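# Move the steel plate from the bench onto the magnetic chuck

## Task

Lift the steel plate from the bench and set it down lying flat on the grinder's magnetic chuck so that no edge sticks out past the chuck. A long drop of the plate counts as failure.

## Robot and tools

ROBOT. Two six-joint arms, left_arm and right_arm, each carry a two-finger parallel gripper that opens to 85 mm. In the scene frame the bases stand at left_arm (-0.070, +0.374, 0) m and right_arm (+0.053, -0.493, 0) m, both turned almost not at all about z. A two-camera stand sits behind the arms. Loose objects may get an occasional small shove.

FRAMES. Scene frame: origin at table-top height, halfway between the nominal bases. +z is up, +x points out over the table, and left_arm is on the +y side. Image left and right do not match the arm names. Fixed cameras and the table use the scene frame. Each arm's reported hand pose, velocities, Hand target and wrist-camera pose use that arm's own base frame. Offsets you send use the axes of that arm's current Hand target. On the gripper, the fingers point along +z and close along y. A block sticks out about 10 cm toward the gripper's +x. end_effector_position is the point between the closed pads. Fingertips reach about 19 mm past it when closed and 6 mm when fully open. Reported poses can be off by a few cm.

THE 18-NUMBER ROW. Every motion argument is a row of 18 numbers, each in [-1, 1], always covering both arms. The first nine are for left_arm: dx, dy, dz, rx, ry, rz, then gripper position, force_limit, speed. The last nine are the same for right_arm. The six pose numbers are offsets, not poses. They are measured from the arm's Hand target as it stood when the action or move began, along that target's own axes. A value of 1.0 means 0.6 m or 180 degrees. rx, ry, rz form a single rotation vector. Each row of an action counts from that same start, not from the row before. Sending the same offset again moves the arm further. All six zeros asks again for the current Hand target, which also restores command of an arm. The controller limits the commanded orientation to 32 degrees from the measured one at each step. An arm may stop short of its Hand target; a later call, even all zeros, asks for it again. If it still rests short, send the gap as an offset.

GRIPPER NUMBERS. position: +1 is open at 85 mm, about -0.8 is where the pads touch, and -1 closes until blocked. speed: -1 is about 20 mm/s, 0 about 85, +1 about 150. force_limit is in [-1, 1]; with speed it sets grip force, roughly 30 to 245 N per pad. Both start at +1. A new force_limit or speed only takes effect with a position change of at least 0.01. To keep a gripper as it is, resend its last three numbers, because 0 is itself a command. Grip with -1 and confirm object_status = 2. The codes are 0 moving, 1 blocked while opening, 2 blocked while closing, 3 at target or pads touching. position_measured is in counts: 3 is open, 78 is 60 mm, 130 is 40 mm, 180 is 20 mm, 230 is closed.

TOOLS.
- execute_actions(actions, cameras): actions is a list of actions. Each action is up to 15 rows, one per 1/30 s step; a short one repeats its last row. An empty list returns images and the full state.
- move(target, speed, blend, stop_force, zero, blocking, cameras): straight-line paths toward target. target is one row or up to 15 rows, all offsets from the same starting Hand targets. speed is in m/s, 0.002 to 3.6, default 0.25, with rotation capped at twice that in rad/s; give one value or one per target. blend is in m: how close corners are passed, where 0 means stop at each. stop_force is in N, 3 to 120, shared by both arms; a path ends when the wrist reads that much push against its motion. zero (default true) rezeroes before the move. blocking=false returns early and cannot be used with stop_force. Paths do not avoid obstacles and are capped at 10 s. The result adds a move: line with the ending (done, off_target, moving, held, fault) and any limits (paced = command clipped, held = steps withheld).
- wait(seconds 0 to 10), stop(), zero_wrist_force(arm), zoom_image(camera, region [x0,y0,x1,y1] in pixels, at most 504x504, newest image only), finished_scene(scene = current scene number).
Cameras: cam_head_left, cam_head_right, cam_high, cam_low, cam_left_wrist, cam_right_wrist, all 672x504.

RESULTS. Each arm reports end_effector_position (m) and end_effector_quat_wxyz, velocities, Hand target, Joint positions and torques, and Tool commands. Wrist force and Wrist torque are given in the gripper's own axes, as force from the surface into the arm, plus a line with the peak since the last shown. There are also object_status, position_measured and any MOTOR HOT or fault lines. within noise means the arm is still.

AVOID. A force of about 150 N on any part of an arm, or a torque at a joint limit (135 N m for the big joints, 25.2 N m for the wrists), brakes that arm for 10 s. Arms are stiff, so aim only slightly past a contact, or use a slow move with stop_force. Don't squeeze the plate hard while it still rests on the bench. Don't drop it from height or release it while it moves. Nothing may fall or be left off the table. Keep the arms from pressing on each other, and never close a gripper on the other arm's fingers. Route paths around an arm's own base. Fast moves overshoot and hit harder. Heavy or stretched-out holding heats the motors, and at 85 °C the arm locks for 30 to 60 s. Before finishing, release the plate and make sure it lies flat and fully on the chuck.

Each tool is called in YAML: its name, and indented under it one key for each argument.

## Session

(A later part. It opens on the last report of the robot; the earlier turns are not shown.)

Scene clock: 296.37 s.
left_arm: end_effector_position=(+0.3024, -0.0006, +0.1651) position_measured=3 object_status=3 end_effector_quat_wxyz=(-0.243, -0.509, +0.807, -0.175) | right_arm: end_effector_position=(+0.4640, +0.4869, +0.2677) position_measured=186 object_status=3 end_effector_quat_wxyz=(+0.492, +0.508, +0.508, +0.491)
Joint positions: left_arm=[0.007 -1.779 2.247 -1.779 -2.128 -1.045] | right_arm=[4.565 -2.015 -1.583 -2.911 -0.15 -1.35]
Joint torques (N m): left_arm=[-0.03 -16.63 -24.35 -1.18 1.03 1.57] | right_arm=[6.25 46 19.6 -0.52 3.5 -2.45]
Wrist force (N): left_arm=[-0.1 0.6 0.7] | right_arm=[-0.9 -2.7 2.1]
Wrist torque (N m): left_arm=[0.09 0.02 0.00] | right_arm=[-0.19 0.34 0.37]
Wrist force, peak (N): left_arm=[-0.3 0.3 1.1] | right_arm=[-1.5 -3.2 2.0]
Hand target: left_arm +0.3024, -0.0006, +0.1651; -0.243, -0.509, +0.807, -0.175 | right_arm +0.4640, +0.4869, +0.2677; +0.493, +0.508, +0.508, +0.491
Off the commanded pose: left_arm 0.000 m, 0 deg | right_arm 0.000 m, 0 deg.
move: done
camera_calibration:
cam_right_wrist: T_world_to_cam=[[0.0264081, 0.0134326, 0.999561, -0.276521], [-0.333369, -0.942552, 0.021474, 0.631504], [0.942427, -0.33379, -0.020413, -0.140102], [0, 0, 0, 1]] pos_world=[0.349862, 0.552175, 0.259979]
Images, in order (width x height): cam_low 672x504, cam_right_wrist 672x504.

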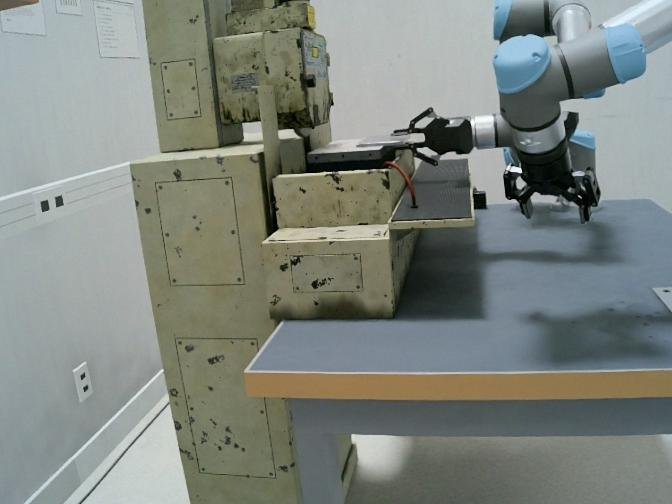

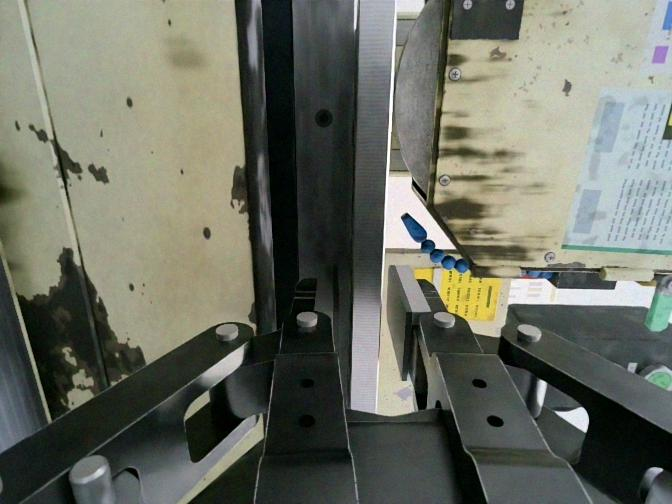

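move:
  target: [0,0,0,0,0,0,1,1,1,0,0,-0.1,0,0,0,-0.45,-0.6,-1]
  speed: 0.05

move:
  target: [0,0,0,0,0,0,1,1,1,0,0.020,0.0,0.0722,0,0,-0.9,-0.6,0]
  speed: 0.08
  cameras: ["cam_right_wrist","cam_high","cam_low"]

zoom_image:
  camera: "cam_low"
  region: [280, 90, 460, 230]

Scene clock: 306.27 s.
left_arm: end_effector_position=(+0.3024, -0.0006, +0.1651) position_measured=3 object_status=3 end_effector_quat_wxyz=(-0.243, -0.509, +0.807, -0.175) | right_arm: end_effector_position=(+0.4043, +0.4870, +0.2697) position_measured=186 object_status=3 end_effector_quat_wxyz=(+0.493, +0.505, +0.508, +0.494)
Joint positions: left_arm=[0.007 -1.779 2.247 -1.779 -2.128 -1.045] | right_arm=[4.683 -2.067 -1.553 -3.315 -0.042 -0.921]
Joint torques (N m): left_arm=[-0.22 -16.32 -24.15 -1.26 1.09 1.52] | right_arm=[-7.15 48.44 10.04 -2.97 -0.12 2.56]
Wrist force (N): left_arm=[-0.3 0.4 0.5] | right_arm=[-1.7 -3.0 1.4]
Wrist torque (N m): left_arm=[0.05 0.05 0.00] | right_arm=[-0.27 0.49 0.43]
Wrist force, peak (N): left_arm=[-0.2 0.4 1.0] | right_arm=[-1.4 -2.9 2.9]
Hand target: left_arm +0.3024, -0.0006, +0.1651; -0.243, -0.509, +0.807, -0.175 | right_arm +0.4040, +0.4869, +0.2697; +0.493, +0.508, +0.508, +0.491
Off the commanded pose: left_arm 0.000 m, 0 deg | right_arm 0.000 m, 1 deg.
move: done

Scene clock: 308.07 s.
left_arm: end_effector_position=(+0.3024, -0.0006, +0.1651) position_measured=3 object_status=3 end_effector_quat_wxyz=(-0.243, -0.509, +0.807, -0.175) | right_arm: end_effector_position=(+0.4045, +0.4869, +0.2818) position_measured=232 object_status=3 end_effector_quat_wxyz=(+0.432, +0.561, +0.561, +0.430)
Joint positions: left_arm=[0.007 -1.779 2.247 -1.779 -2.128 -1.045] | right_arm=[4.666 -2.148 -1.398 -4.142 -0.264 -0.174]
Joint torques (N m): left_arm=[0.98 -15.25 -23.64 -1.06 1.03 1.43] | right_arm=[6.13 36.83 9.85 -0.64 5.31 0.25]
Wrist force (N): left_arm=[-0.2 0.1 0.6] | right_arm=[-1.5 -2.8 1.8]
Wrist torque (N m): left_arm=[0.02 0.04 -0.01] | right_arm=[-0.25 0.52 0.30]
Wrist force, peak (N): left_arm=[-0.2 0.6 0.9] | right_arm=[-1.4 -3.6 1.8]
Hand target: left_arm +0.3024, -0.0006, +0.1651; -0.243, -0.509, +0.807, -0.175 | right_arm +0.4044, +0.4870, +0.2817; +0.432, +0.561, +0.561, +0.430
Off the commanded pose: left_arm 0.000 m, 0 deg | right_arm 0.000 m, 0 deg.
move: done
camera_calibration:
cam_right_wrist: T_world_to_cam=[[0.250469, 0.0125748, 0.968043, -0.370462], [-0.320702, -0.942382, 0.095219, 0.585401], [0.913464, -0.334303, -0.232004, -0.0121284], [0, 0, 0, 1]] pos_world=[0.291607, 0.552275, 0.300068]
Images, in order (width x height): cam_high 672x504, cam_low 672x504, cam_right_wrist 672x504.

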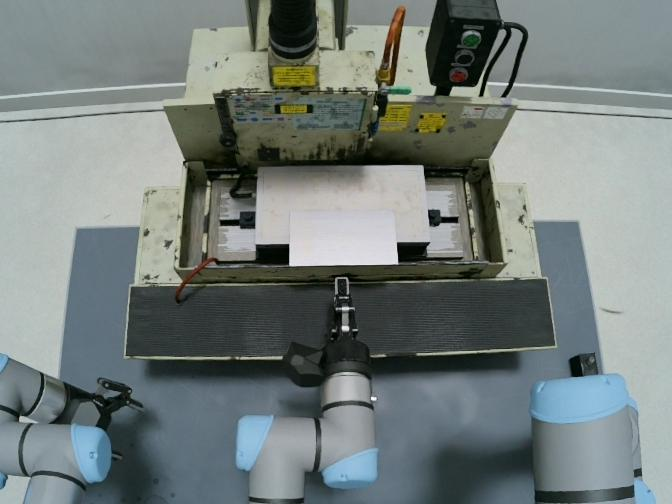

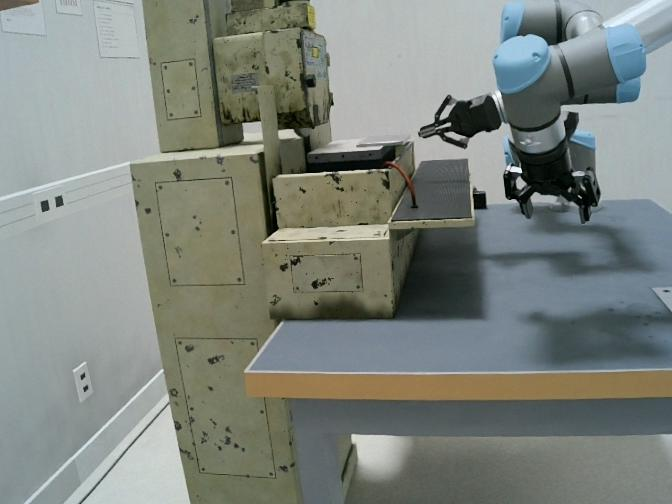

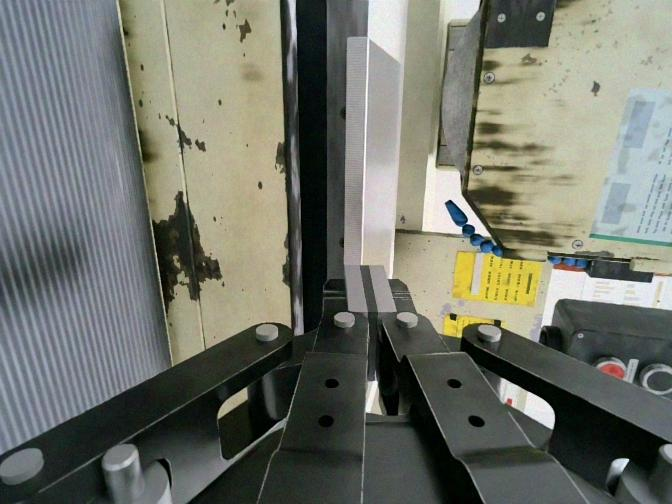

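Scaled by 2.800 from the camera's 672x504 image, which has a finer 960x720 frame.

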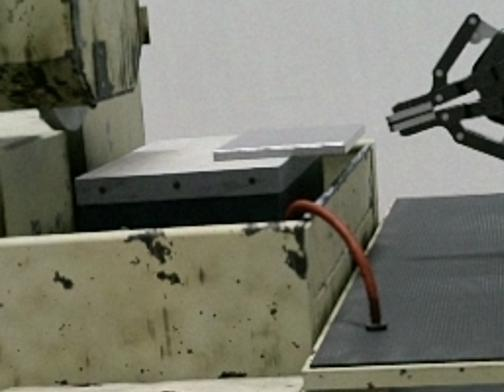

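move:
  target: [0,0,0,0,0,0,1,1,1,0,0.0259,0.0966,0,0,0,-0.9,-0.6,0]
  speed: 0.03
  stop_force: 20
  cameras: ["cam_right_wrist","cam_high","cam_low"]

zoom_image:
  camera: "cam_low"
  region: [280, 90, 460, 230]

Scene clock: 315.63 s.
left_arm: end_effector_position=(+0.3024, -0.0006, +0.1651) position_measured=3 object_status=3 end_effector_quat_wxyz=(-0.243, -0.509, +0.807, -0.175) | right_arm: end_effector_position=(+0.4644, +0.4869, +0.2818) position_measured=232 object_status=3 end_effector_quat_wxyz=(+0.432, +0.561, +0.561, +0.430)
Joint positions: left_arm=[0.007 -1.779 2.247 -1.779 -2.128 -1.045] | right_arm=[4.548 -2.138 -1.318 -3.852 -0.306 -0.57]
Joint torques (N m): left_arm=[0.25 -16.02 -24.66 -1.23 1.14 1.54] | right_arm=[9.11 41.03 11.32 -3.49 5.2 2.81]
Wrist force (N): left_arm=[-0.1 0.3 0.9] | right_arm=[-1.6 -3.1 1.8]
Wrist torque (N m): left_arm=[0.06 0.01 0.00] | right_arm=[-0.27 0.50 0.26]
Wrist force, peak (N): left_arm=[0.0 0.6 1.1] | right_arm=[-1.6 -3.5 -4.4]
Hand target: left_arm +0.3024, -0.0006, +0.1651; -0.243, -0.509, +0.807, -0.175 | right_arm +0.4644, +0.4869, +0.2818; +0.432, +0.561, +0.561, +0.430
Off the commanded pose: left_arm 0.000 m, 0 deg | right_arm 0.000 m, 0 deg.
move: done
camera_calibration:
cam_right_wrist: T_world_to_cam=[[0.250499, 0.0130271, 0.968029, -0.385745], [-0.320484, -0.942416, 0.0956146, 0.604466], [0.913532, -0.334189, -0.231899, -0.0670544], [0, 0, 0, 1]] pos_world=[0.351606, 0.552275, 0.300067]
Images, in order (width x height): cam_high 672x504, cam_low 672x504, cam_right_wrist 672x504.

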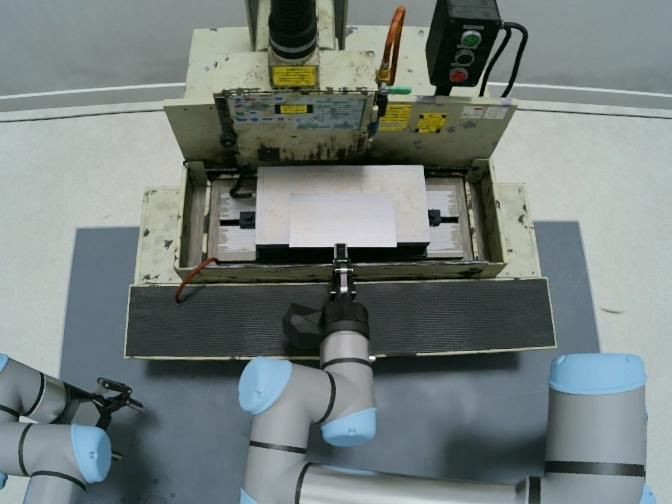

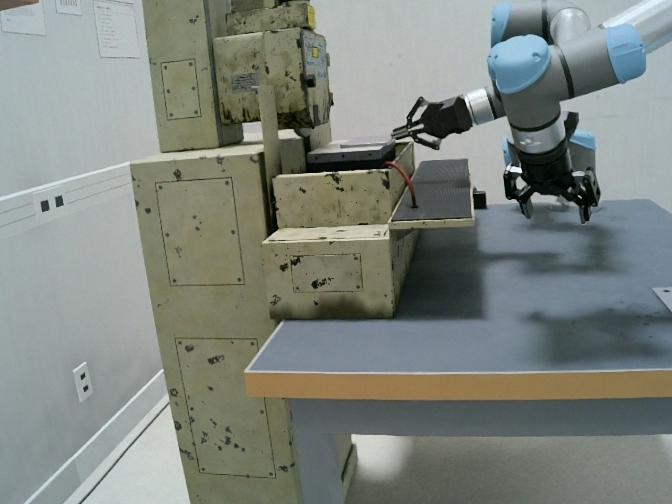

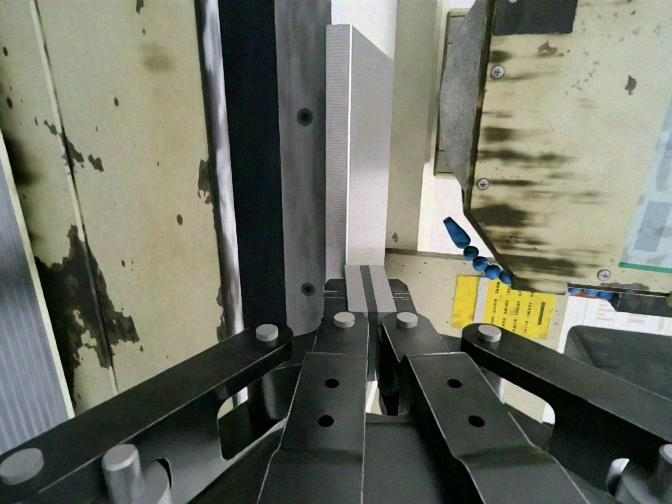

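Scaled by 2.800 from the camera's 672x504 image, which has a finer 960x720 frame.

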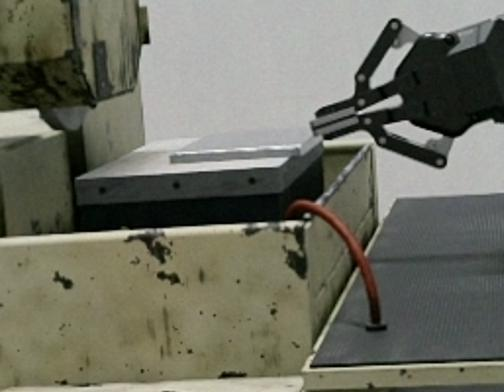

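move:
  target: [0,0,0,0,0,0,1,1,1,0,0.0117,0.0435,0,0,0,-0.9,-0.6,0]
  speed: 0.03
  stop_force: 20

move:
  target: [0,0,0,0,0,0,1,1,1,0,0,-0.2,0,0,0,-0.9,-0.6,0]
  speed: 0.15
  cameras: ["cam_right_wrist","cam_high","cam_low"]

zoom_image:
  camera: "cam_low"
  region: [280, 90, 460, 230]

Scene clock: 320.50 s.
left_arm: end_effector_position=(+0.3024, -0.0006, +0.1651) position_measured=3 object_status=3 end_effector_quat_wxyz=(-0.243, -0.509, +0.807, -0.175) | right_arm: end_effector_position=(+0.4915, +0.4869, +0.2819) position_measured=232 object_status=3 end_effector_quat_wxyz=(+0.432, +0.561, +0.561, +0.430)
Joint positions: left_arm=[0.007 -1.779 2.247 -1.779 -2.128 -1.045] | right_arm=[4.497 -2.142 -1.284 -3.756 -0.335 -0.703]
Joint torques (N m): left_arm=[0.42 -15.74 -24.72 -0.92 1.39 1.64] | right_arm=[9.18 54.98 11.11 -3.08 4.66 2.57]
Wrist force (N): left_arm=[0.0 0.4 0.7] | right_arm=[-1.5 -2.6 1.1]
Wrist torque (N m): left_arm=[0.06 0.01 -0.01] | right_arm=[-0.19 0.50 0.26]
Wrist force, peak (N): left_arm=[0.1 0.0 1.2] | right_arm=[-1.7 -4.0 -3.5]
Hand target: left_arm +0.3024, -0.0006, +0.1651; -0.243, -0.509, +0.807, -0.175 | right_arm +0.4915, +0.4869, +0.2819; +0.432, +0.561, +0.561, +0.430
Off the commanded pose: left_arm 0.000 m, 0 deg | right_arm 0.000 m, 0 deg.
move: done

Scene clock: 321.83 s.
left_arm: end_effector_position=(+0.3024, -0.0006, +0.1651) position_measured=3 object_status=3 end_effector_quat_wxyz=(-0.243, -0.509, +0.807, -0.175) | right_arm: end_effector_position=(+0.3755, +0.4871, +0.3127) position_measured=232 object_status=3 end_effector_quat_wxyz=(+0.432, +0.561, +0.561, +0.430)
Joint positions: left_arm=[0.007 -1.779 2.247 -1.779 -2.128 -1.045] | right_arm=[4.725 -2.124 -1.412 -4.373 -0.261 0.054]
Joint torques (N m): left_arm=[1.87 -17.09 -23.93 -0.9 1.16 1.61] | right_arm=[4.6 51.04 13.15 -4.19 2.23 2.56]
Wrist force (N): left_arm=[0.0 -0.1 0.6] | right_arm=[-1.7 -2.7 2.0]
Wrist torque (N m): left_arm=[-0.01 0.00 -0.01] | right_arm=[-0.22 0.55 0.45]
Wrist force, peak (N): left_arm=[0.2 0.0 1.1] | right_arm=[-1.5 -3.0 3.6]
Hand target: left_arm +0.3024, -0.0006, +0.1651; -0.243, -0.509, +0.807, -0.175 | right_arm +0.3755, +0.4871, +0.3128; +0.432, +0.561, +0.561, +0.430
Off the commanded pose: left_arm 0.000 m, 0 deg | right_arm 0.000 m, 0 deg.
move: done
camera_calibration:
cam_right_wrist: T_world_to_cam=[[0.250643, 0.0130771, 0.967991, -0.393418], [-0.320566, -0.942376, 0.0957356, 0.573136], [0.913463, -0.3343, -0.232008, 0.0215978], [0, 0, 0, 1]] pos_world=[0.262607, 0.552474, 0.330967]
Images, in order (width x height): cam_high 672x504, cam_low 672x504, cam_right_wrist 672x504.

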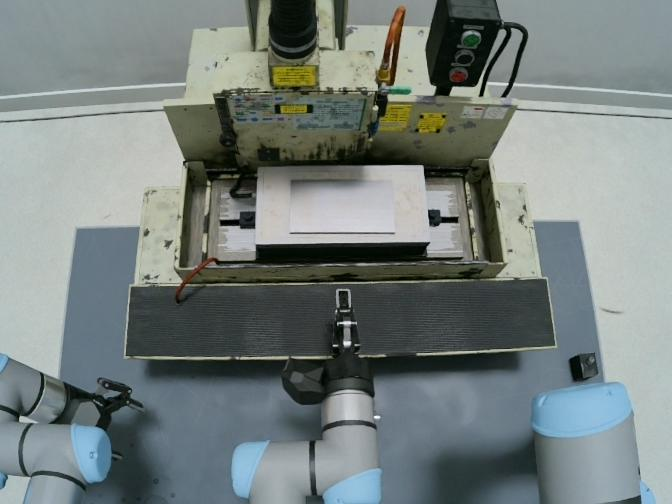

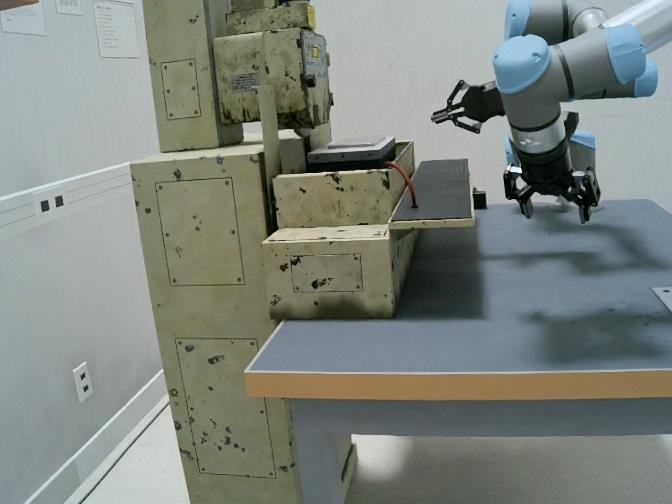

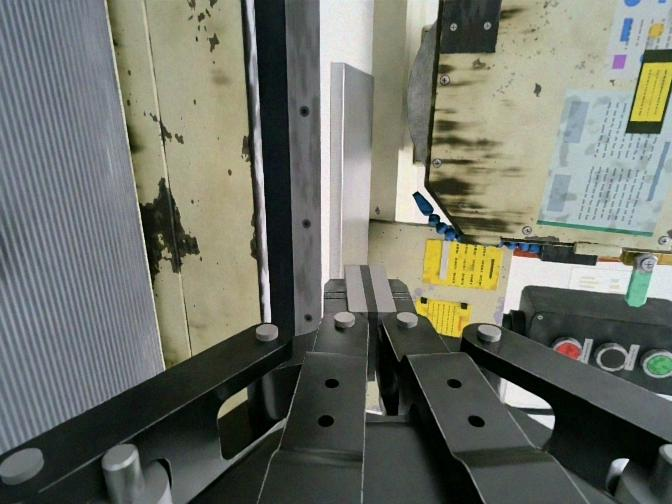

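Scaled by 2.800 from the camera's 672x504 image, which has a finer 960x720 frame.

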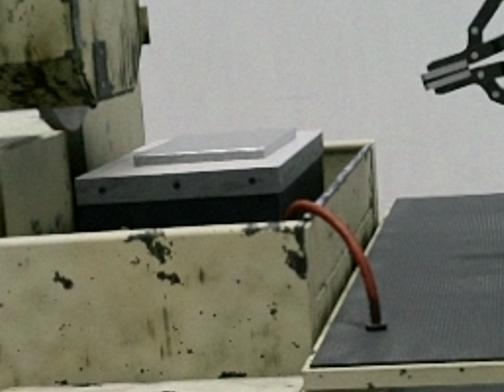

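Flat and fully on the chuck.

finished_scene:
  scene: 1

The scene is finished: the task was done.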